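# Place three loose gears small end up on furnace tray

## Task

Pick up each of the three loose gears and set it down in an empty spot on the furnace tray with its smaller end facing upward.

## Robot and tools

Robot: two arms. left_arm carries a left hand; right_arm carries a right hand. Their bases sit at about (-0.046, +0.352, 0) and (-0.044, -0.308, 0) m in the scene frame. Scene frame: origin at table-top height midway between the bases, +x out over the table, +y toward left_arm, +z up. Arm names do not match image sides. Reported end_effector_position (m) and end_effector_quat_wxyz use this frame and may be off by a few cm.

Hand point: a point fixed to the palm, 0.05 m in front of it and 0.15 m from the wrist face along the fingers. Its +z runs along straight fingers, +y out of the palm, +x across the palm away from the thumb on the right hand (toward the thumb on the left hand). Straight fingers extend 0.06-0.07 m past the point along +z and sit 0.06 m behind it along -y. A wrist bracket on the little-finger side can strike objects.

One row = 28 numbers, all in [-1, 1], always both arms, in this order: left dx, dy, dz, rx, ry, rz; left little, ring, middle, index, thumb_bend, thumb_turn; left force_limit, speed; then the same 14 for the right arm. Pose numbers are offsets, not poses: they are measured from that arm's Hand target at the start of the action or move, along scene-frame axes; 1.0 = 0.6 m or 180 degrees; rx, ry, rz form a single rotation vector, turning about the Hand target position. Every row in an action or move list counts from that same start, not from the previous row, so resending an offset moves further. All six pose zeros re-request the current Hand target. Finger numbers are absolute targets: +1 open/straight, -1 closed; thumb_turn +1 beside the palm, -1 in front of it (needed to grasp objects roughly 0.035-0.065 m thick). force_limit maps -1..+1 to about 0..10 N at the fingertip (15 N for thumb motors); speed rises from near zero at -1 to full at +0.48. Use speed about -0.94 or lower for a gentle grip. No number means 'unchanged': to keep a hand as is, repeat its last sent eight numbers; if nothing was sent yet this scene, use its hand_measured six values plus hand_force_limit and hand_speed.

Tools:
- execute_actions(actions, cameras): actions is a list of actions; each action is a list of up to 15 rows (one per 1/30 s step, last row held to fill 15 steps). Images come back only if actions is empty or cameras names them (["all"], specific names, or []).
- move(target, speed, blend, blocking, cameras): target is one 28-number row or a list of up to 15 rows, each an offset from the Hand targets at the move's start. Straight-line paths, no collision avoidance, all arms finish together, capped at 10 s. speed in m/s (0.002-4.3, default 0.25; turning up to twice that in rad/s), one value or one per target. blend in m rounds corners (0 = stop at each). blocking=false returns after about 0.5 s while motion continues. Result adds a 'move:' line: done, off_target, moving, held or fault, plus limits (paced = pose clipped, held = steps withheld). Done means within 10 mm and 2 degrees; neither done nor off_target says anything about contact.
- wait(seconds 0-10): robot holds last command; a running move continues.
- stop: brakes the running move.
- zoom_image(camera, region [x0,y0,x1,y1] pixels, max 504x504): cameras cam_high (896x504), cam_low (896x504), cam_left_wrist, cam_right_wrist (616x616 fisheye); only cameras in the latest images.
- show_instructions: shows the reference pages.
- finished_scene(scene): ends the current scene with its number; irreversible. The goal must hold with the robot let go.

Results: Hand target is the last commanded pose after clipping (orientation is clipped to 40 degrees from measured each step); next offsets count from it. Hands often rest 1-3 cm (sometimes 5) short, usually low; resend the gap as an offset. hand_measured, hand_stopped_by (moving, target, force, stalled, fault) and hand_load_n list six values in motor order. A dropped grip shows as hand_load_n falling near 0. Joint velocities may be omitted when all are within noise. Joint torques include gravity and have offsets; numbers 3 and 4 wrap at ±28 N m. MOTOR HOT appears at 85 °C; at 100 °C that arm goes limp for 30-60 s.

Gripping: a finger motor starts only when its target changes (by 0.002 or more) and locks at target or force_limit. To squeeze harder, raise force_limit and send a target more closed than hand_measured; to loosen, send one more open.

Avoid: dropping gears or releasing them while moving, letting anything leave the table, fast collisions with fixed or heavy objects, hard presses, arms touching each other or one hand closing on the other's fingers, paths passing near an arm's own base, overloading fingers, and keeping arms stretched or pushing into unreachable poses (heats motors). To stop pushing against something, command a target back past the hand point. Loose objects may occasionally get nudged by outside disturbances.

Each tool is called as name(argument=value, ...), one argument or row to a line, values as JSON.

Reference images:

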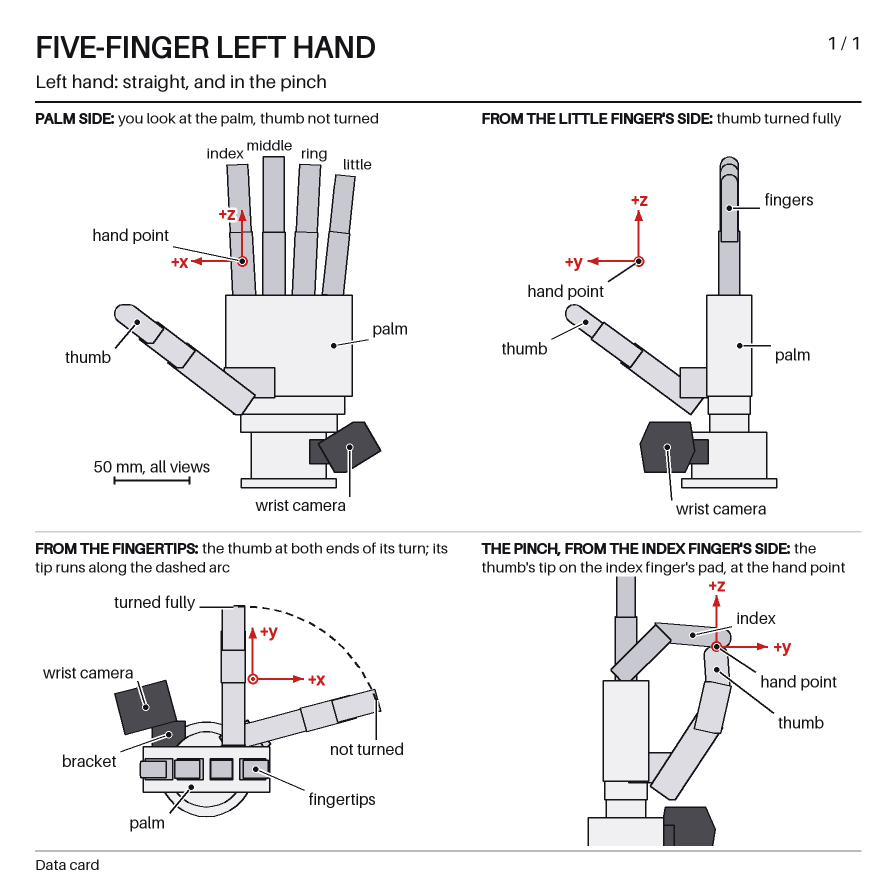

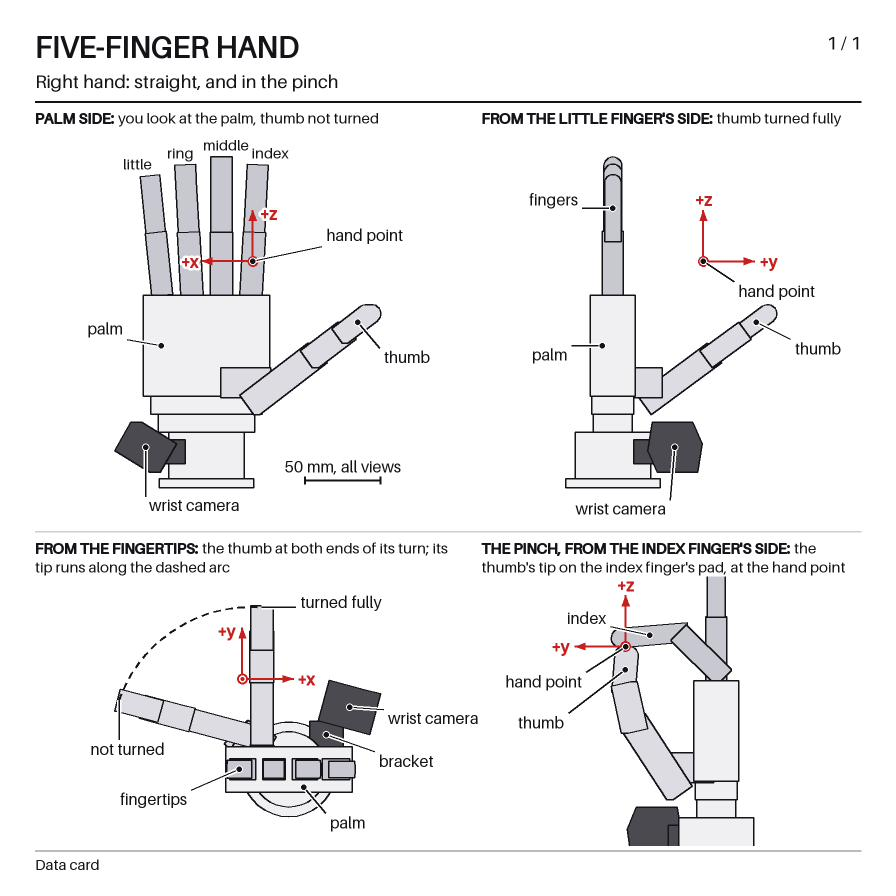

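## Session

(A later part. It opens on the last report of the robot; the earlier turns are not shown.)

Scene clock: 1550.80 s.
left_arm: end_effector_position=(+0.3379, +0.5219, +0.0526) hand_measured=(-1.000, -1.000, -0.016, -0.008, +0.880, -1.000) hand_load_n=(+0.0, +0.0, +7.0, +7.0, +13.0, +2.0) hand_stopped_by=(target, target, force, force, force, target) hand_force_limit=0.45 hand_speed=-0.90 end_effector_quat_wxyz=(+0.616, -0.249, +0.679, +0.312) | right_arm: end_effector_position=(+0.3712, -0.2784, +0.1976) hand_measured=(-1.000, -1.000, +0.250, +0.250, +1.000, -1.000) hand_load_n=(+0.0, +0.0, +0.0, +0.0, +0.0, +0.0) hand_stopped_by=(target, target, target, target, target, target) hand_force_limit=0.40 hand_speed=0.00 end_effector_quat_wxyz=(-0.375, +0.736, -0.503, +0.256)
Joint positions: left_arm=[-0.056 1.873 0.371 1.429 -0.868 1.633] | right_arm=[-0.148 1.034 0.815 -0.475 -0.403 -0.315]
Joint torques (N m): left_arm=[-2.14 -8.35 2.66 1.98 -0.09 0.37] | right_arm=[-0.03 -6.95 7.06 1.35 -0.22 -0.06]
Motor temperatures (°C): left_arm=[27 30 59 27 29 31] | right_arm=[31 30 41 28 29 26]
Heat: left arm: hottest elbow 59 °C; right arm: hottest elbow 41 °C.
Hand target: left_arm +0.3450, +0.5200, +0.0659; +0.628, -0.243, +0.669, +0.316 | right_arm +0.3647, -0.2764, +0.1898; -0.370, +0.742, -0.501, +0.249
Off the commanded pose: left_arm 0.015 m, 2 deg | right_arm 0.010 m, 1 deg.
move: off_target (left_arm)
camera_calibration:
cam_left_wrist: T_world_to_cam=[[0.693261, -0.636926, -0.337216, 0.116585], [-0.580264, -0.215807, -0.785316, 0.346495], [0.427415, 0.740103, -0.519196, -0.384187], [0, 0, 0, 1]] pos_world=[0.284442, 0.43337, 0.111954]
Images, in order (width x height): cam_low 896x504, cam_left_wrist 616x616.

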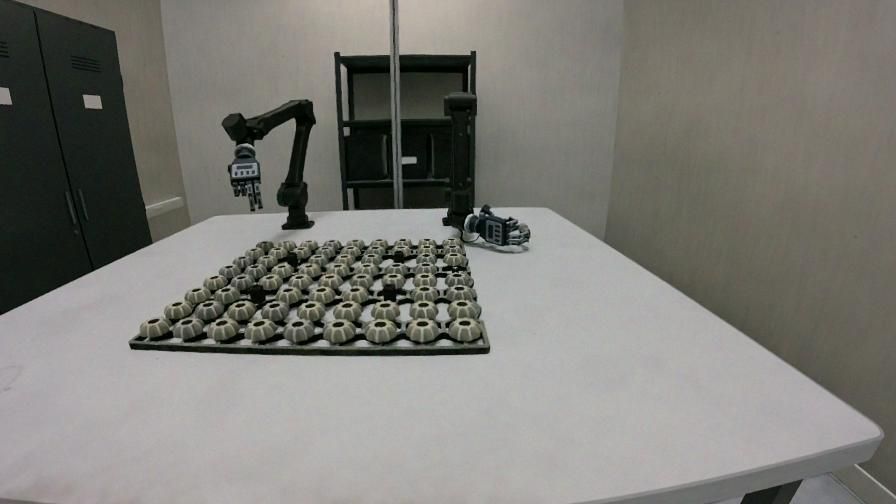

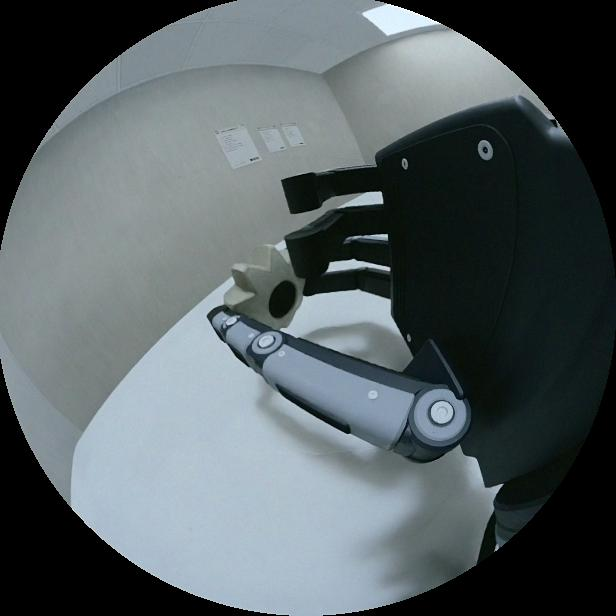

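move(
  target=[0,0,-0.03,0,0,0,-1,-1,-0.35,-0.35,0.3,-1,0.45,-0.9, 0,0,0,0,0,0,-1,-1,0.25,0.25,1,-1,0.4,0],
  speed=0.08,
)

move(
  target=[0,0,-0.008,0,0,0,-1,-1,-0.35,-0.35,0.3,-1,0.45,-0.9, 0,0,0,0,0,0,-1,-1,0.25,0.25,1,-1,0.4,0],
  speed=0.06,
  cameras=["cam_low"],
)

zoom_image(
  camera="cam_low",
  region=[470, 205, 540, 275],
)

Scene clock: 1594.17 s.
left_arm: end_effector_position=(+0.3341, +0.5221, +0.0366) hand_measured=(-1.000, -1.000, -0.016, -0.008, +0.880, -1.000) hand_load_n=(+0.0, +0.0, +6.5, +7.0, +12.5, +2.0) hand_stopped_by=(target, target, force, force, force, target) hand_force_limit=0.45 hand_speed=-0.90 end_effector_quat_wxyz=(+0.615, -0.249, +0.680, +0.313) | right_arm: end_effector_position=(+0.3712, -0.2784, +0.1976) hand_measured=(-1.000, -1.000, +0.250, +0.250, +1.000, -1.000) hand_load_n=(+0.0, +0.5, +0.0, +0.0, +0.0, +0.0) hand_stopped_by=(target, target, target, target, target, target) hand_force_limit=0.40 hand_speed=0.00 end_effector_quat_wxyz=(-0.375, +0.736, -0.503, +0.256)
Joint positions: left_arm=[-0.056 1.951 0.371 1.505 -0.868 1.633] | right_arm=[-0.148 1.034 0.815 -0.475 -0.403 -0.315]
Joint torques (N m): left_arm=[-2.26 -8 2.8 1.98 -0.1 0.37] | right_arm=[-0.03 -6.95 7.06 1.35 -0.22 -0.07]
Motor temperatures (°C): left_arm=[27 30 54 27 29 31] | right_arm=[31 30 41 28 29 26]
Heat: left arm: hottest elbow 54 °C; right arm: hottest elbow 41 °C.
Hand target: left_arm +0.3450, +0.5200, +0.0478; +0.628, -0.242, +0.669, +0.316 | right_arm +0.3647, -0.2764, +0.1898; -0.370, +0.742, -0.501, +0.249
Off the commanded pose: left_arm 0.016 m, 2 deg | right_arm 0.010 m, 1 deg.
move: off_target (left_arm)

Scene clock: 1594.93 s.
left_arm: end_effector_position=(+0.3355, +0.5220, +0.0339) hand_measured=(-1.000, -1.000, -0.016, -0.008, +0.880, -1.000) hand_load_n=(+0.0, +0.0, +6.5, +7.0, +13.0, +2.0) hand_stopped_by=(target, target, force, force, force, target) hand_force_limit=0.45 hand_speed=-0.90 end_effector_quat_wxyz=(+0.617, -0.250, +0.678, +0.312) | right_arm: end_effector_position=(+0.3712, -0.2784, +0.1976) hand_measured=(-1.000, -1.000, +0.250, +0.250, +1.000, -1.000) hand_load_n=(+0.0, +0.0, +0.0, +0.0, +0.5, +0.0) hand_stopped_by=(target, target, target, target, target, target) hand_force_limit=0.40 hand_speed=0.00 end_effector_quat_wxyz=(-0.375, +0.736, -0.503, +0.256)
Joint positions: left_arm=[-0.056 1.969 0.377 1.524 -0.868 1.633] | right_arm=[-0.148 1.034 0.815 -0.475 -0.403 -0.315]
Joint torques (N m): left_arm=[-2.2 -7.82 2.56 2 -0.09 0.36] | right_arm=[-0.03 -6.95 7.06 1.36 -0.22 -0.07]
Heat: left arm: hottest elbow 54 °C; right arm: hottest elbow 41 °C.
Hand target: left_arm +0.3450, +0.5200, +0.0432; +0.628, -0.243, +0.669, +0.316 | right_arm +0.3647, -0.2764, +0.1898; -0.370, +0.742, -0.501, +0.249
Off the commanded pose: left_arm 0.013 m, 2 deg | right_arm 0.010 m, 1 deg.
move: off_target (left_arm)
Images, in order (width x height): cam_low 896x504.

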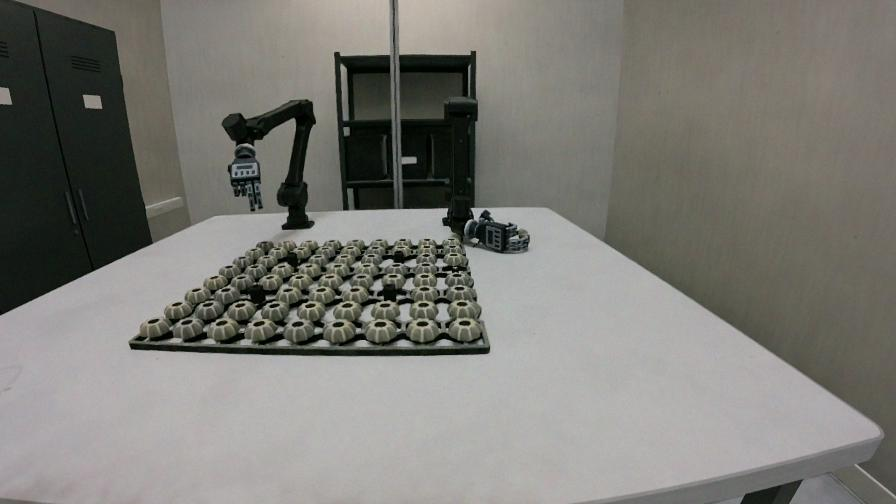

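Scaled by 7.200.

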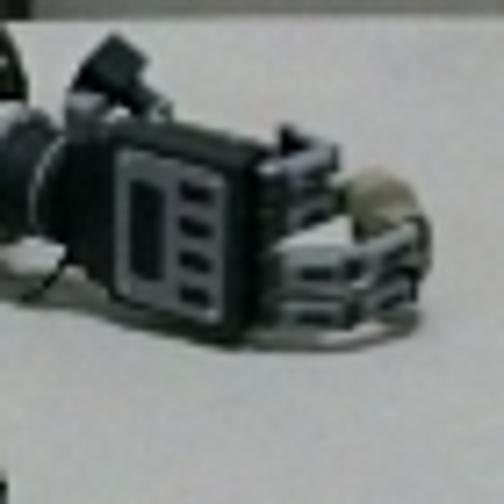

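move(
  target=[0,0,-0.006,0,0,0,-1,-1,-0.35,-0.35,0.3,-1,0.45,-0.9, 0,0,0,0,0,0,-1,-1,0.25,0.25,1,-1,0.4,0],
  speed=0.06,
)

move(
  target=[0,0,-0.005,0,0,0,-1,-1,-0.35,-0.35,0.3,-1,0.45,-0.9, 0,0,0,0,0,0,-1,-1,0.25,0.25,1,-1,0.4,0],
  speed=0.06,
  cameras=["cam_low","cam_left_wrist"],
)

zoom_image(
  camera="cam_low",
  region=[470, 205, 540, 275],
)

zoom_image(
  camera="cam_left_wrist",
  region=[200, 220, 420, 440],
)

Scene clock: 1600.17 s.
left_arm: end_effector_position=(+0.3344, +0.5221, +0.0300) hand_measured=(-1.000, -1.000, -0.016, -0.008, +0.880, -1.000) hand_load_n=(+0.0, +0.0, +7.0, +7.0, +12.5, +2.0) hand_stopped_by=(target, target, force, force, force, target) hand_force_limit=0.45 hand_speed=-0.90 end_effector_quat_wxyz=(+0.616, -0.250, +0.679, +0.312) | right_arm: end_effector_position=(+0.3712, -0.2784, +0.1976) hand_measured=(-1.000, -1.000, +0.250, +0.250, +1.000, -1.000) hand_load_n=(+0.0, -0.5, +0.0, +0.0, +0.0, +0.0) hand_stopped_by=(target, target, target, target, target, target) hand_force_limit=0.40 hand_speed=0.00 end_effector_quat_wxyz=(-0.375, +0.736, -0.503, +0.256)
Joint positions: left_arm=[-0.056 1.986 0.377 1.538 -0.868 1.633] | right_arm=[-0.148 1.034 0.815 -0.475 -0.403 -0.315]
Joint torques (N m): left_arm=[-2.2 -7.82 2.62 1.98 -0.1 0.37] | right_arm=[-0.03 -6.95 7.06 1.36 -0.22 -0.07]
Heat: left arm: hottest elbow 53 °C; right arm: hottest elbow 41 °C.
Hand target: left_arm +0.3450, +0.5200, +0.0394; +0.628, -0.242, +0.669, +0.316 | right_arm +0.3647, -0.2764, +0.1898; -0.370, +0.742, -0.501, +0.249
Off the commanded pose: left_arm 0.014 m, 2 deg | right_arm 0.010 m, 1 deg.
move: off_target (left_arm)

Scene clock: 1600.87 s.
left_arm: end_effector_position=(+0.3365, +0.5220, +0.0280) hand_measured=(-1.000, -1.000, -0.016, -0.008, +0.880, -1.000) hand_load_n=(+0.0, +0.0, +6.5, +7.0, +13.0, +2.0) hand_stopped_by=(target, target, force, force, force, target) hand_force_limit=0.45 hand_speed=-0.90 end_effector_quat_wxyz=(+0.618, -0.251, +0.677, +0.311) | right_arm: end_effector_position=(+0.3712, -0.2784, +0.1976) hand_measured=(-1.000, -1.000, +0.250, +0.250, +1.000, -1.000) hand_load_n=(+0.0, +0.0, +0.0, +0.0, +0.0, +0.0) hand_stopped_by=(target, target, target, target, target, target) hand_force_limit=0.40 hand_speed=0.00 end_effector_quat_wxyz=(-0.375, +0.736, -0.503, +0.256)
Joint positions: left_arm=[-0.056 2 0.384 1.55 -0.868 1.633] | right_arm=[-0.148 1.034 0.815 -0.475 -0.403 -0.315]
Joint torques (N m): left_arm=[-2.2 -7.88 2.22 1.95 -0.09 0.37] | right_arm=[-0.03 -6.95 7.06 1.35 -0.22 -0.07]
Heat: left arm: hottest elbow 53 °C; right arm: hottest elbow 41 °C.
Hand target: left_arm +0.3450, +0.5200, +0.0365; +0.628, -0.243, +0.669, +0.316 | right_arm +0.3647, -0.2764, +0.1898; -0.370, +0.742, -0.501, +0.249
Off the commanded pose: left_arm 0.012 m, 2 deg | right_arm 0.010 m, 1 deg.
move: off_target (left_arm)
camera_calibration:
cam_left_wrist: T_world_to_cam=[[0.695713, -0.636967, -0.332049, 0.108411], [-0.574508, -0.215929, -0.789503, 0.324557], [0.431189, 0.740032, -0.516167, -0.397732], [0, 0, 0, 1]] pos_world=[0.282535, 0.43347, 0.0869401]
Images, in order (width x height): cam_low 896x504, cam_left_wrist 616x616.

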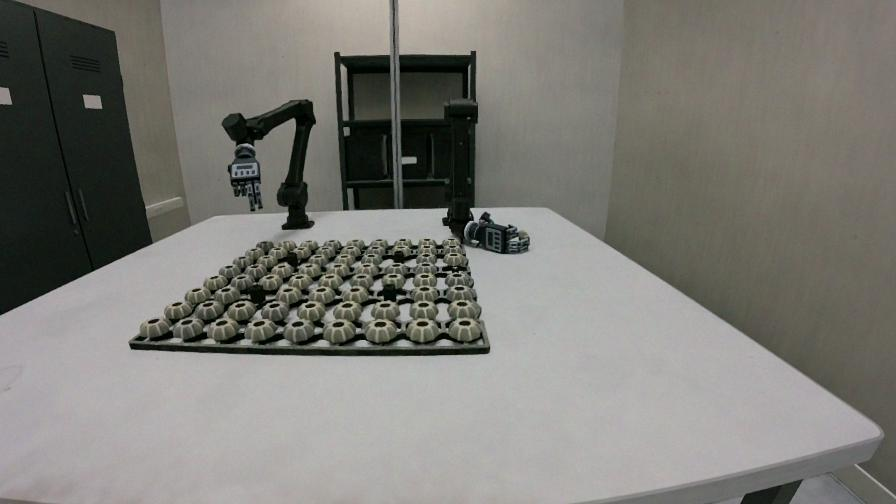

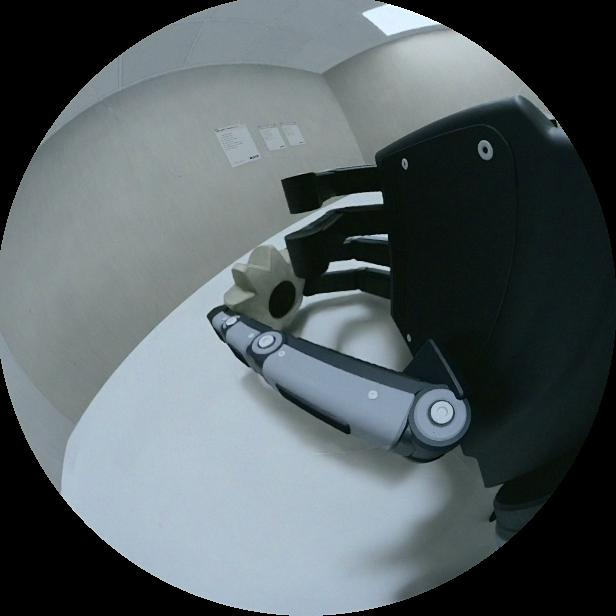

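Scaled by 7.200.

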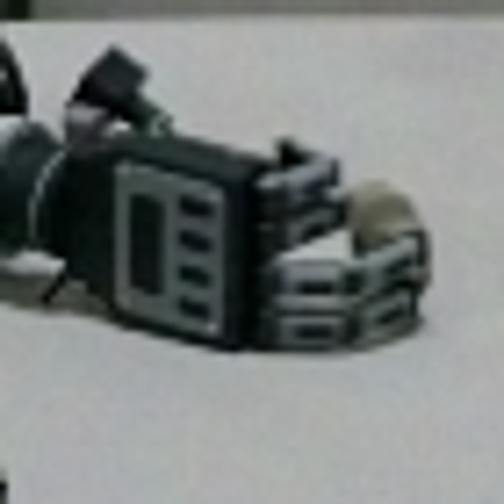

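Scaled by 2.291 from the camera's 616x616 image, which has a finer 880x880 frame.

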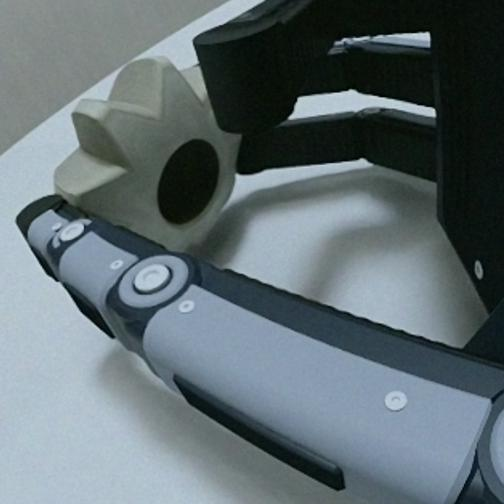

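move(
  target=[0,0,0.0,-0.022,-0.0031,0,-1,-1,-0.35,-0.35,0.3,-1,0.45,-0.9, 0,0,0,0,0,0,-1,-1,0.25,0.25,1,-1,0.4,0],
  speed=0.06,
)

move(
  target=[0,0,-0.005,0,0,0,-1,-1,-0.35,-0.35,0.3,-1,0.45,-0.9, 0,0,0,0,0,0,-1,-1,0.25,0.25,1,-1,0.4,0],
  speed=0.06,
)

move(
  target=[0,0,-0.005,0,0,0,-1,-1,-0.35,-0.35,0.3,-1,0.45,-0.9, 0,0,0,0,0,0,-1,-1,0.25,0.25,1,-1,0.4,0],
  speed=0.06,
  cameras=["cam_low","cam_left_wrist"],
)

zoom_image(
  camera="cam_low",
  region=[470, 205, 540, 275],
)

zoom_image(
  camera="cam_left_wrist",
  region=[200, 220, 420, 440],
)

Scene clock: 1615.90 s.
left_arm: end_effector_position=(+0.3399, +0.5198, +0.0254) hand_measured=(-1.000, -1.000, -0.016, -0.008, +0.880, -1.000) hand_load_n=(+0.0, +0.0, +7.0, +7.0, +13.0, +1.5) hand_stopped_by=(target, target, force, force, force, target) hand_force_limit=0.45 hand_speed=-0.90 end_effector_quat_wxyz=(+0.612, -0.261, +0.686, +0.296) | right_arm: end_effector_position=(+0.3712, -0.2784, +0.1976) hand_measured=(-1.000, -1.000, +0.250, +0.250, +1.000, -1.000) hand_load_n=(+0.0, +0.0, +0.0, +0.0, +0.0, +0.0) hand_stopped_by=(target, target, target, target, target, target) hand_force_limit=0.40 hand_speed=0.00 end_effector_quat_wxyz=(-0.375, +0.736, -0.503, +0.256)
Joint positions: left_arm=[-0.056 1.954 0.384 1.452 -0.858 1.569] | right_arm=[-0.148 1.034 0.815 -0.475 -0.403 -0.315]
Joint torques (N m): left_arm=[-1.61 -9.88 1.69 0.96 -0.05 0.02] | right_arm=[-0.03 -6.95 7.06 1.35 -0.22 -0.07]
Heat: left arm: hottest elbow 52 °C; right arm: hottest elbow 41 °C.
Hand target: left_arm +0.3450, +0.5200, +0.0366; +0.622, -0.266, +0.676, +0.291 | right_arm +0.3647, -0.2764, +0.1898; -0.370, +0.742, -0.501, +0.249
Off the commanded pose: left_arm 0.012 m, 2 deg | right_arm 0.010 m, 1 deg.
move: off_target (left_arm)

Scene clock: 1616.60 s.
left_arm: end_effector_position=(+0.3399, +0.5198, +0.0254) hand_measured=(-1.000, -1.000, -0.016, -0.008, +0.880, -1.000) hand_load_n=(+0.0, +0.0, +6.5, +6.5, +12.5, +1.5) hand_stopped_by=(target, target, force, force, force, target) hand_force_limit=0.45 hand_speed=-0.90 end_effector_quat_wxyz=(+0.612, -0.261, +0.686, +0.296) | right_arm: end_effector_position=(+0.3712, -0.2784, +0.1976) hand_measured=(-1.000, -1.000, +0.250, +0.250, +1.000, -1.000) hand_load_n=(+0.0, +0.0, -0.5, +0.0, +0.0, +0.0) hand_stopped_by=(target, target, target, target, target, target) hand_force_limit=0.40 hand_speed=0.00 end_effector_quat_wxyz=(-0.375, +0.736, -0.503, +0.256)
Joint positions: left_arm=[-0.056 1.954 0.384 1.452 -0.858 1.569] | right_arm=[-0.148 1.034 0.815 -0.475 -0.403 -0.315]
Joint torques (N m): left_arm=[-1.67 -9 1.83 1.35 -0.05 0.01] | right_arm=[-0.03 -6.89 7.08 1.35 -0.22 -0.06]
Heat: left arm: hottest elbow 52 °C; right arm: hottest elbow 41 °C.
Hand target: left_arm +0.3450, +0.5200, +0.0336; +0.622, -0.266, +0.676, +0.291 | right_arm +0.3647, -0.2764, +0.1898; -0.370, +0.742, -0.501, +0.249
Off the commanded pose: left_arm 0.010 m, 2 deg | right_arm 0.010 m, 1 deg.
move: done

Scene clock: 1617.30 s.
left_arm: end_effector_position=(+0.3399, +0.5198, +0.0254) hand_measured=(-1.000, -1.000, -0.016, -0.008, +0.880, -1.000) hand_load_n=(+0.0, +0.0, +6.5, +6.5, +13.0, +1.5) hand_stopped_by=(target, target, force, force, force, target) hand_force_limit=0.45 hand_speed=-0.90 end_effector_quat_wxyz=(+0.612, -0.261, +0.686, +0.296) | right_arm: end_effector_position=(+0.3712, -0.2784, +0.1976) hand_measured=(-1.000, -1.000, +0.250, +0.250, +1.000, -1.000) hand_load_n=(+0.0, +0.0, +0.0, +0.0, +0.0, +0.0) hand_stopped_by=(target, target, target, target, target, target) hand_force_limit=0.40 hand_speed=0.00 end_effector_quat_wxyz=(-0.375, +0.736, -0.503, +0.256)
Joint positions: left_arm=[-0.056 1.954 0.384 1.452 -0.858 1.569] | right_arm=[-0.148 1.034 0.815 -0.475 -0.403 -0.315]
Joint torques (N m): left_arm=[-1.61 -7.94 1.96 1.74 -0.06 0.01] | right_arm=[-0.03 -6.89 7.06 1.36 -0.22 -0.07]
Heat: left arm: hottest elbow 52 °C; right arm: hottest elbow 41 °C.
Hand target: left_arm +0.3450, +0.5200, +0.0306; +0.622, -0.266, +0.676, +0.291 | right_arm +0.3647, -0.2764, +0.1898; -0.370, +0.742, -0.501, +0.249
Off the commanded pose: left_arm 0.007 m, 2 deg | right_arm 0.010 m, 1 deg.
move: done
camera_calibration:
cam_left_wrist: T_world_to_cam=[[0.690196, -0.654775, -0.308057, 0.114304], [-0.579783, -0.245654, -0.776856, 0.340922], [0.43299, 0.71479, -0.549177, -0.38561], [0, 0, 0, 1]] pos_world=[0.285734, 0.434222, 0.088292]
Images, in order (width x height): cam_low 896x504, cam_left_wrist 616x616.

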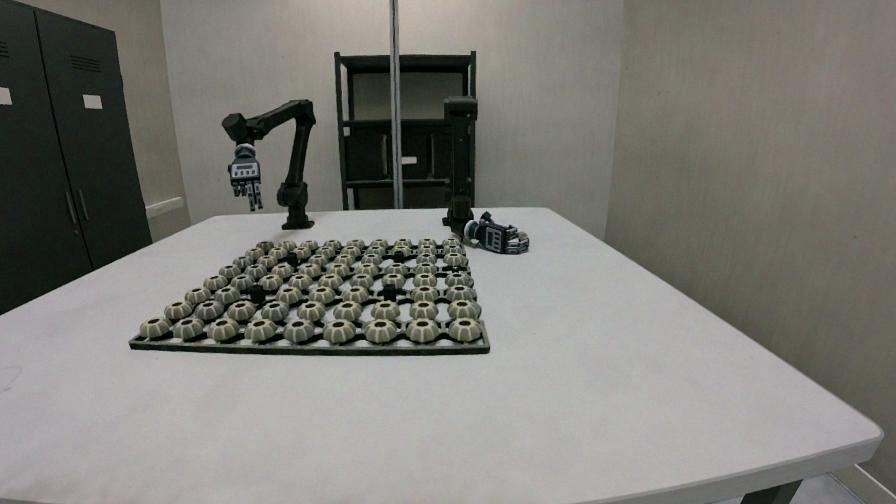

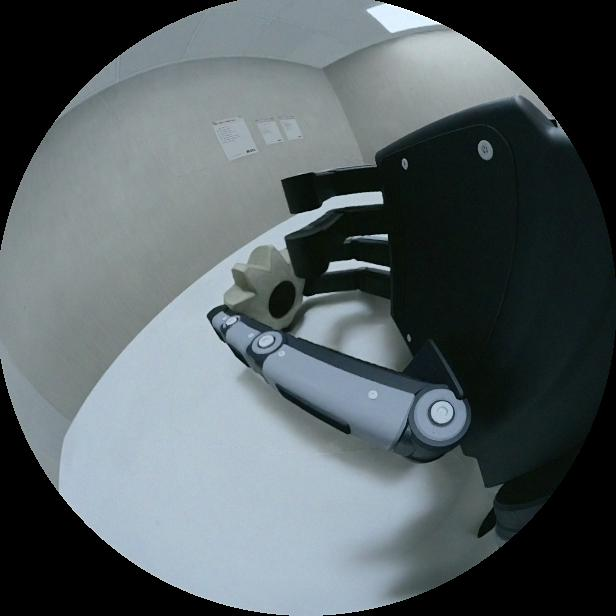

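Scaled by 7.200.

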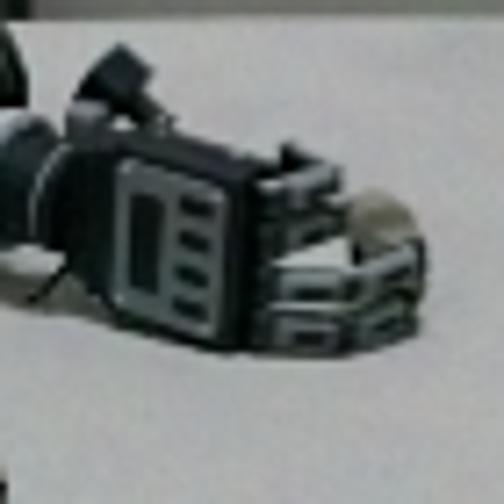

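Scaled by 2.291 from the camera's 616x616 image, which has a finer 880x880 frame.

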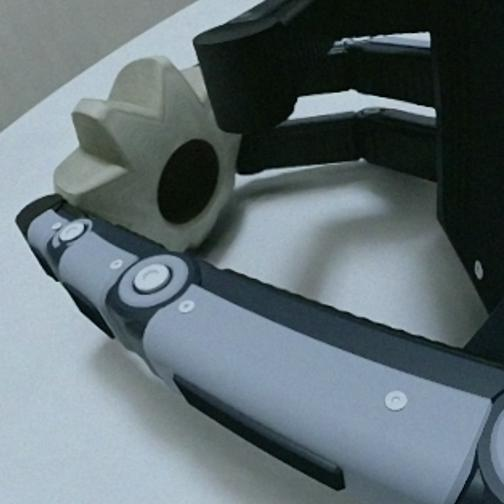

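move(
  target=[0,0,0.008,-0.0182,-0.0026,0,-1,-1,-0.35,-0.35,0.3,-1,0.45,-0.9, 0,0,0,0,0,0,-1,-1,0.25,0.25,1,-1,0.4,0],
  speed=0.06,
)

move(
  target=[0,0,-0.008,0,0,0,-1,-1,-0.35,-0.35,0.3,-1,0.45,-0.9, 0,0,0,0,0,0,-1,-1,0.25,0.25,1,-1,0.4,0],
  speed=0.06,
)

move(
  target=[0,0,-0.005,0,0,0,-1,-1,-0.35,-0.35,0.3,-1,0.45,-0.9, 0,0,0,0,0,0,-1,-1,0.25,0.25,1,-1,0.4,0],
  speed=0.06,
)

Scene clock: 1635.10 s.
left_arm: end_effector_position=(+0.3437, +0.5180, +0.0267) hand_measured=(-1.000, -1.000, -0.016, -0.008, +0.880, -1.000) hand_load_n=(+0.0, +0.0, +7.0, +7.0, +13.0, +1.0) hand_stopped_by=(target, target, force, force, force, target) hand_force_limit=0.45 hand_speed=-0.90 end_effector_quat_wxyz=(+0.610, -0.277, +0.690, +0.275) | right_arm: end_effector_position=(+0.3712, -0.2784, +0.1976) hand_measured=(-1.000, -1.000, +0.250, +0.250, +1.000, -1.000) hand_load_n=(+0.0, +0.0, +0.0, +0.0, +0.0, +0.0) hand_stopped_by=(target, target, target, target, target, target) hand_force_limit=0.40 hand_speed=0.00 end_effector_quat_wxyz=(-0.375, +0.736, -0.503, +0.256)
Joint positions: left_arm=[-0.053 1.892 0.384 1.348 -0.845 1.493] | right_arm=[-0.148 1.034 0.815 -0.475 -0.403 -0.315]
Joint torques (N m): left_arm=[-1.26 -9.52 1.63 0.92 -0.06 -0.06] | right_arm=[-0.03 -6.95 7.08 1.35 -0.22 -0.07]
Heat: left arm: hottest elbow 51 °C; right arm: hottest elbow 41 °C.
Hand target: left_arm +0.3451, +0.5200, +0.0354; +0.617, -0.285, +0.682, +0.271 | right_arm +0.3647, -0.2764, +0.1898; -0.370, +0.742, -0.501, +0.249
Off the commanded pose: left_arm 0.009 m, 2 deg | right_arm 0.010 m, 1 deg.
move: done

Scene clock: 1635.80 s.
left_arm: end_effector_position=(+0.3438, +0.5180, +0.0267) hand_measured=(-1.000, -1.000, -0.016, -0.008, +0.880, -1.000) hand_load_n=(+0.0, +0.0, +6.5, +6.5, +13.0, +1.0) hand_stopped_by=(target, target, force, force, force, target) hand_force_limit=0.45 hand_speed=-0.90 end_effector_quat_wxyz=(+0.610, -0.277, +0.690, +0.275) | right_arm: end_effector_position=(+0.3712, -0.2784, +0.1976) hand_measured=(-1.000, -1.000, +0.250, +0.250, +1.000, -1.000) hand_load_n=(+0.0, +0.0, +0.0, +0.0, +0.0, +0.5) hand_stopped_by=(target, target, target, target, target, target) hand_force_limit=0.40 hand_speed=0.00 end_effector_quat_wxyz=(-0.375, +0.736, -0.503, +0.256)
Joint positions: left_arm=[-0.053 1.892 0.384 1.348 -0.845 1.492] | right_arm=[-0.148 1.034 0.815 -0.475 -0.403 -0.315]
Joint torques (N m): left_arm=[-1.26 -8.06 1.84 1.58 -0.06 -0.07] | right_arm=[-0.03 -6.89 7.06 1.36 -0.22 -0.07]
Heat: left arm: hottest elbow 51 °C; right arm: hottest elbow 41 °C.
Hand target: left_arm +0.3451, +0.5200, +0.0306; +0.617, -0.285, +0.682, +0.271 | right_arm +0.3647, -0.2764, +0.1898; -0.370, +0.742, -0.501, +0.249
Off the commanded pose: left_arm 0.005 m, 2 deg | right_arm 0.010 m, 1 deg.
move: done

Scene clock: 1636.50 s.
left_arm: end_effector_position=(+0.3439, +0.5180, +0.0267) hand_measured=(-1.000, -1.000, -0.016, -0.008, +0.880, -1.000) hand_load_n=(+0.0, +0.0, +6.5, +6.5, +13.0, +1.0) hand_stopped_by=(target, target, force, force, force, target) hand_force_limit=0.45 hand_speed=-0.90 end_effector_quat_wxyz=(+0.611, -0.279, +0.688, +0.274) | right_arm: end_effector_position=(+0.3712, -0.2784, +0.1976) hand_measured=(-1.000, -1.000, +0.250, +0.250, +1.000, -1.000) hand_load_n=(+0.5, +0.0, +0.0, +0.0, +0.0, +0.0) hand_stopped_by=(target, target, target, target, target, target) hand_force_limit=0.40 hand_speed=0.00 end_effector_quat_wxyz=(-0.375, +0.736, -0.503, +0.256)
Joint positions: left_arm=[-0.053 1.893 0.384 1.352 -0.845 1.489] | right_arm=[-0.148 1.034 0.815 -0.475 -0.403 -0.315]
Joint torques (N m): left_arm=[-1.32 -7.24 1.95 1.84 -0.06 -0.03] | right_arm=[-0.03 -6.95 7.08 1.35 -0.22 -0.06]
Heat: left arm: hottest elbow 51 °C; right arm: hottest elbow 41 °C.
Hand target: left_arm +0.3450, +0.5201, +0.0274; +0.617, -0.285, +0.682, +0.271 | right_arm +0.3647, -0.2764, +0.1898; -0.370, +0.742, -0.501, +0.249
Off the commanded pose: left_arm 0.002 m, 1 deg | right_arm 0.010 m, 1 deg.
move: done

move(
  target=[0,0,-0.008,0,0,0,-1,-1,0.0,0.008,0.3,-1,0.45,-0.95, 0,0,0,0,0,0,-1,-1,0.25,0.25,1,-1,0.4,0],
  speed=0.06,
  cameras=["cam_left_wrist"],
)

Scene clock: 1645.47 s.
left_arm: end_effector_position=(+0.3442, +0.5180, +0.0264) hand_measured=(-1.000, -1.000, +0.000, +0.010, +0.880, -1.000) hand_load_n=(+0.0, +0.0, +3.0, +4.0, +8.5, -1.0) hand_stopped_by=(target, target, target, target, force, target) hand_force_limit=0.45 hand_speed=-0.95 end_effector_quat_wxyz=(+0.617, -0.281, +0.684, +0.271) | right_arm: end_effector_position=(+0.3712, -0.2784, +0.1976) hand_measured=(-1.000, -1.000, +0.250, +0.250, +1.000, -1.000) hand_load_n=(+0.0, +0.0, +0.0, +0.0, +0.0, +0.0) hand_stopped_by=(target, target, target, target, target, target) hand_force_limit=0.40 hand_speed=0.00 end_effector_quat_wxyz=(-0.375, +0.736, -0.503, +0.256)
Joint positions: left_arm=[-0.053 1.906 0.384 1.382 -0.845 1.489] | right_arm=[-0.148 1.034 0.815 -0.475 -0.403 -0.315]
Joint torques (N m): left_arm=[-1.32 -6.48 2.06 1.51 -0.04 -0.03] | right_arm=[-0.09 -6.95 7.06 1.35 -0.22 -0.07]
Heat: left arm: hottest elbow 50 °C; right arm: hottest elbow 41 °C.
Hand target: left_arm +0.3450, +0.5201, +0.0227; +0.617, -0.285, +0.682, +0.271 | right_arm +0.3647, -0.2764, +0.1898; -0.370, +0.742, -0.501, +0.249
Off the commanded pose: left_arm 0.004 m, 0 deg | right_arm 0.010 m, 1 deg.
move: done
camera_calibration:
cam_left_wrist: T_world_to_cam=[[0.697308, -0.672546, -0.247878, 0.115609], [-0.554305, -0.286729, -0.781366, 0.356353], [0.454431, 0.682253, -0.572734, -0.3756], [0, 0, 0, 1]] pos_world=[0.287597, 0.436183, 0.0919804]
Images, in order (width x height): cam_left_wrist 616x616.

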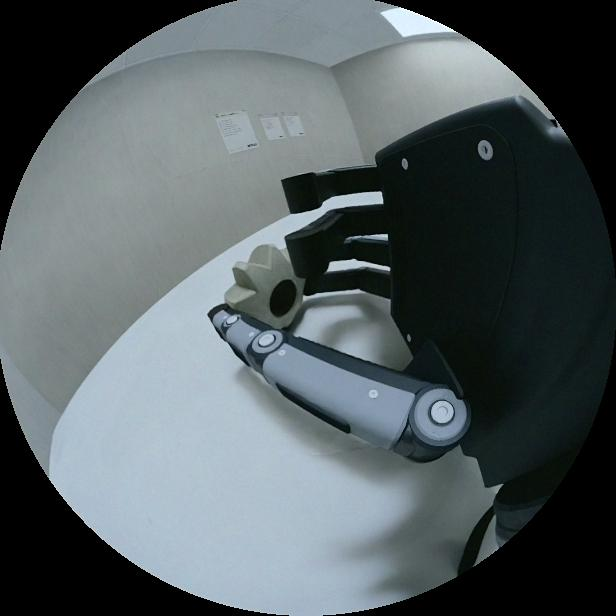

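move(
  target=[0.0025,-0.02,0.0,0,0,0,-1,-1,0.0,0.008,0.3,-1,0.45,-0.95, 0,0,0,0,0,0,-1,-1,0.25,0.25,1,-1,0.4,0],
  speed=0.03,
  cameras=["cam_left_wrist","cam_low"],
)

zoom_image(
  camera="cam_left_wrist",
  region=[200, 220, 420, 440],
)

zoom_image(
  camera="cam_low",
  region=[480, 205, 540, 265],
)

Scene clock: 1650.23 s.
left_arm: end_effector_position=(+0.3415, +0.5119, +0.0265) hand_measured=(-1.000, -1.000, +0.000, +0.010, +0.880, -1.000) hand_load_n=(+0.0, +0.0, +3.5, +5.0, +8.0, +0.0) hand_stopped_by=(target, target, target, target, force, target) hand_force_limit=0.45 hand_speed=-0.95 end_effector_quat_wxyz=(+0.615, -0.283, +0.682, +0.277) | right_arm: end_effector_position=(+0.3712, -0.2784, +0.1976) hand_measured=(-1.000, -1.000, +0.250, +0.250, +1.000, -1.000) hand_load_n=(+0.0, +0.0, +0.0, +0.0, +0.0, +0.0) hand_stopped_by=(target, target, target, target, target, target) hand_force_limit=0.40 hand_speed=0.00 end_effector_quat_wxyz=(-0.375, +0.736, -0.503, +0.256)
Joint positions: left_arm=[-0.077 1.909 0.384 1.382 -0.881 1.489] | right_arm=[-0.148 1.034 0.815 -0.475 -0.403 -0.315]
Joint torques (N m): left_arm=[-2.37 -6.71 2.44 1.05 -0.16 -0.11] | right_arm=[-0.03 -6.95 7.08 1.35 -0.22 -0.07]
Heat: left arm: hottest elbow 50 °C; right arm: hottest elbow 41 °C.
Hand target: left_arm +0.3465, +0.5080, +0.0228; +0.617, -0.284, +0.682, +0.271 | right_arm +0.3647, -0.2764, +0.1898; -0.370, +0.742, -0.501, +0.249
Off the commanded pose: left_arm 0.007 m, 1 deg | right_arm 0.010 m, 1 deg.
move: done
camera_calibration:
cam_left_wrist: T_world_to_cam=[[0.70444, -0.663219, -0.252793, 0.106354], [-0.552589, -0.288957, -0.78176, 0.353719], [0.445432, 0.690394, -0.570041, -0.371253], [0, 0, 0, 1]] pos_world=[0.28591, 0.429057, 0.0917794]
Images, in order (width x height): cam_low 896x504, cam_left_wrist 616x616.

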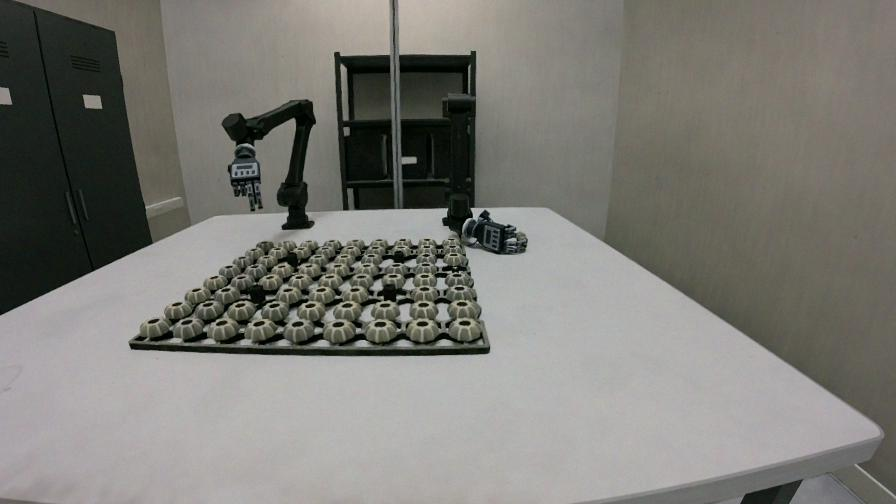

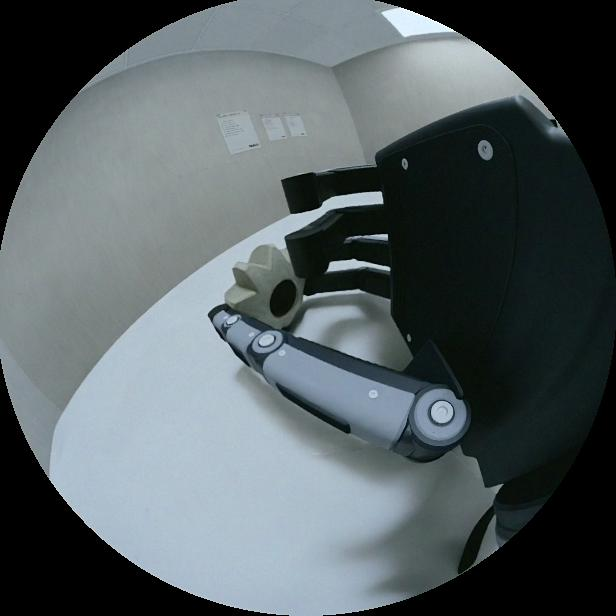

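Scaled by 2.291 from the camera's 616x616 image, which has a finer 880x880 frame.

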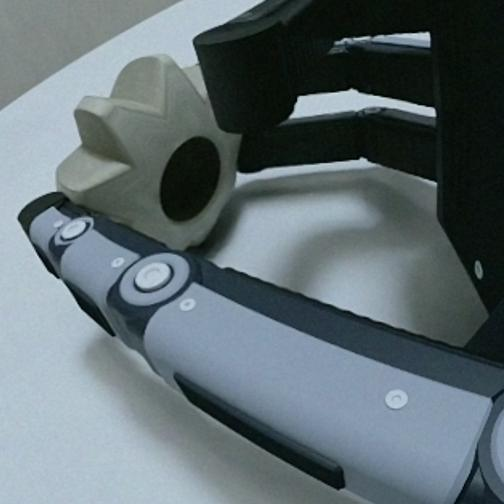

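Scaled by 8.400.

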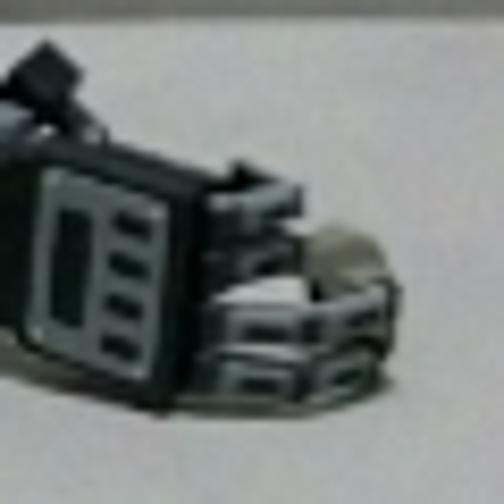

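zoom_image(
  camera="cam_left_wrist",
  region=[252, 268, 312, 328],
)

move(
  target=[0.0,0.0,-0.002,0,0,0,-1,-1,0.012,0.022,0.3,-1,0.45,-0.95, 0,0,0,0,0,0,-1,-1,0.25,0.25,1,-1,0.4,0],
  speed=0.03,
)

move(
  target=[0.0025,-0.02,0.0,0,0,0,-1,-1,0.012,0.022,0.3,-1,0.45,-0.95, 0,0,0,0,0,0,-1,-1,0.25,0.25,1,-1,0.4,0],
  speed=0.03,
  cameras=["cam_left_wrist","cam_low"],
)

zoom_image(
  camera="cam_left_wrist",
  region=[200, 220, 420, 440],
)

Scaled by 8.400 from the camera's 616x616 image, which has a finer 880x880 frame.

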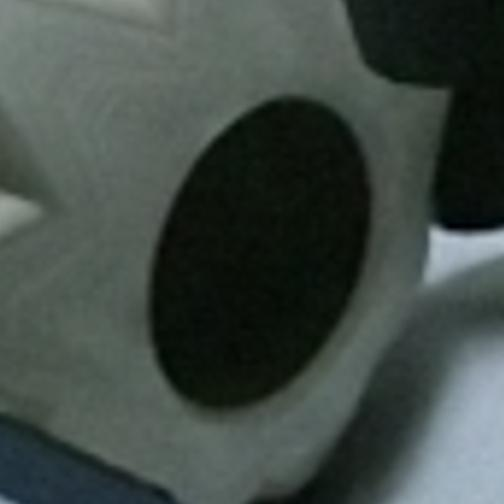

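Scene clock: 1654.30 s.
left_arm: end_effector_position=(+0.3412, +0.5119, +0.0261) hand_measured=(-1.000, -1.000, +0.012, +0.022, +0.880, -1.000) hand_load_n=(+0.0, +0.0, +2.0, +3.0, +5.0, -0.5) hand_stopped_by=(target, target, target, target, force, target) hand_force_limit=0.45 hand_speed=-0.95 end_effector_quat_wxyz=(+0.615, -0.283, +0.682, +0.277) | right_arm: end_effector_position=(+0.3712, -0.2784, +0.1976) hand_measured=(-1.000, -1.000, +0.250, +0.250, +1.000, -1.000) hand_load_n=(+0.0, +0.0, +0.0, +0.0, +0.0, +0.0) hand_stopped_by=(target, target, target, target, target, target) hand_force_limit=0.40 hand_speed=0.00 end_effector_quat_wxyz=(-0.375, +0.736, -0.503, +0.256)
Joint positions: left_arm=[-0.078 1.91 0.384 1.382 -0.882 1.489] | right_arm=[-0.148 1.034 0.815 -0.475 -0.403 -0.315]
Joint torques (N m): left_arm=[-2.37 -6.42 2.48 1.18 -0.11 -0.11] | right_arm=[-0.03 -6.89 7.06 1.35 -0.22 -0.07]
Heat: left arm: hottest elbow 50 °C; right arm: hottest elbow 41 °C.
Hand target: left_arm +0.3465, +0.5080, +0.0216; +0.617, -0.284, +0.682, +0.271 | right_arm +0.3647, -0.2764, +0.1898; -0.370, +0.742, -0.501, +0.249
Off the commanded pose: left_arm 0.008 m, 1 deg | right_arm 0.010 m, 1 deg.
move: done

Scene clock: 1655.07 s.
left_arm: end_effector_position=(+0.3402, +0.5005, +0.0259) hand_measured=(-1.000, -1.000, +0.012, +0.022, +0.880, -1.000) hand_load_n=(+0.0, +0.0, +2.0, +3.0, +5.0, +0.0) hand_stopped_by=(target, target, target, target, force, target) hand_force_limit=0.45 hand_speed=-0.95 end_effector_quat_wxyz=(+0.615, -0.281, +0.682, +0.279) | right_arm: end_effector_position=(+0.3712, -0.2784, +0.1976) hand_measured=(-1.000, -1.000, +0.250, +0.250, +1.000, -1.000) hand_load_n=(+0.0, +0.0, +0.0, +0.0, +0.0, +0.0) hand_stopped_by=(target, target, target, target, target, target) hand_force_limit=0.40 hand_speed=0.00 end_effector_quat_wxyz=(-0.375, +0.736, -0.503, +0.256)
Joint positions: left_arm=[-0.116 1.912 0.384 1.38 -0.919 1.487] | right_arm=[-0.148 1.034 0.815 -0.475 -0.403 -0.315]
Joint torques (N m): left_arm=[-2.43 -6.71 2.97 0.72 -0.15 -0.17] | right_arm=[-0.03 -6.95 7.06 1.35 -0.22 -0.07]
Heat: left arm: hottest elbow 50 °C; right arm: hottest elbow 41 °C.
Hand target: left_arm +0.3481, +0.4960, +0.0216; +0.617, -0.284, +0.682, +0.271 | right_arm +0.3647, -0.2764, +0.1898; -0.370, +0.742, -0.501, +0.249
Off the commanded pose: left_arm 0.010 m, 1 deg | right_arm 0.010 m, 1 deg.
move: done
camera_calibration:
cam_left_wrist: T_world_to_cam=[[0.703169, -0.662475, -0.258225, 0.0997086], [-0.5554, -0.285006, -0.781219, 0.348209], [0.443943, 0.692747, -0.568346, -0.363852], [0, 0, 0, 1]] pos_world=[0.284813, 0.417353, 0.0909814]
Images, in order (width x height): cam_low 896x504, cam_left_wrist 616x616.

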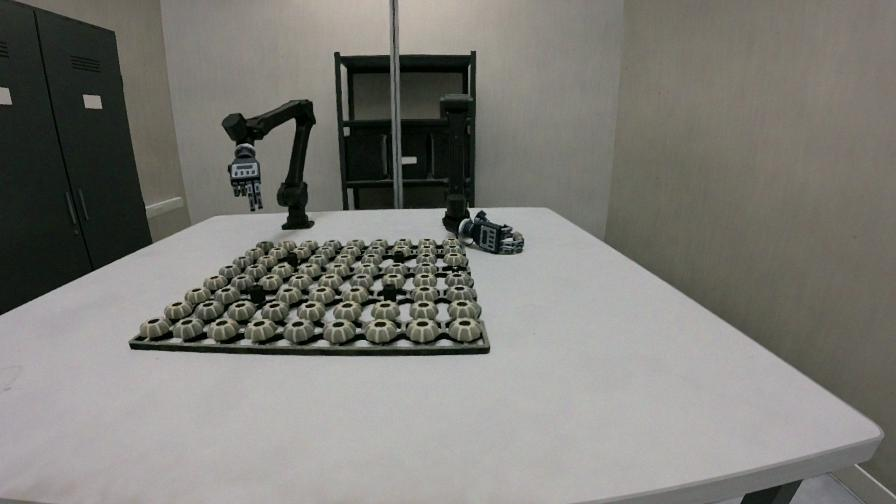

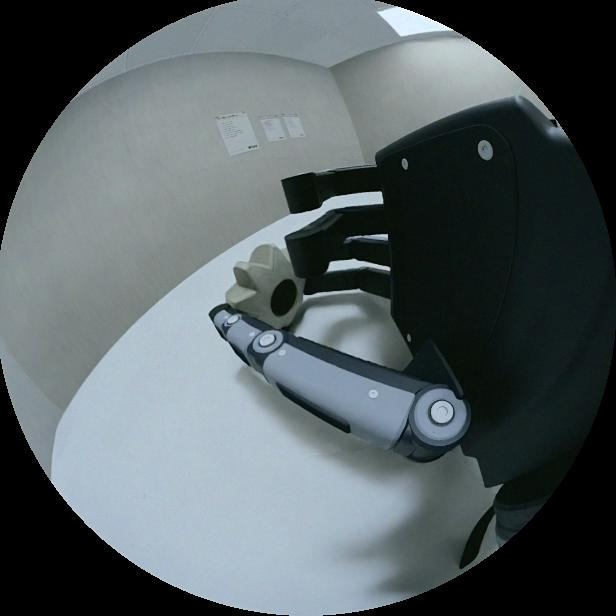

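Scaled by 2.291 from the camera's 616x616 image, which has a finer 880x880 frame.

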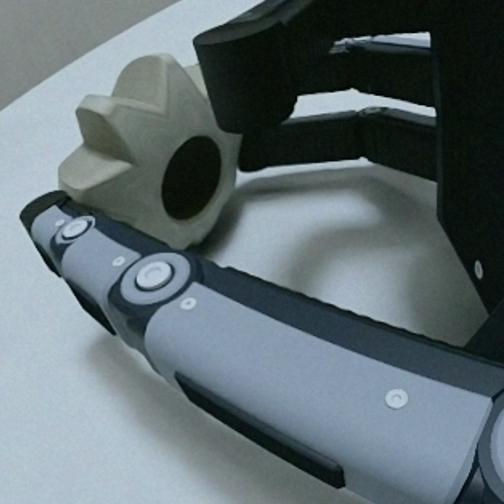

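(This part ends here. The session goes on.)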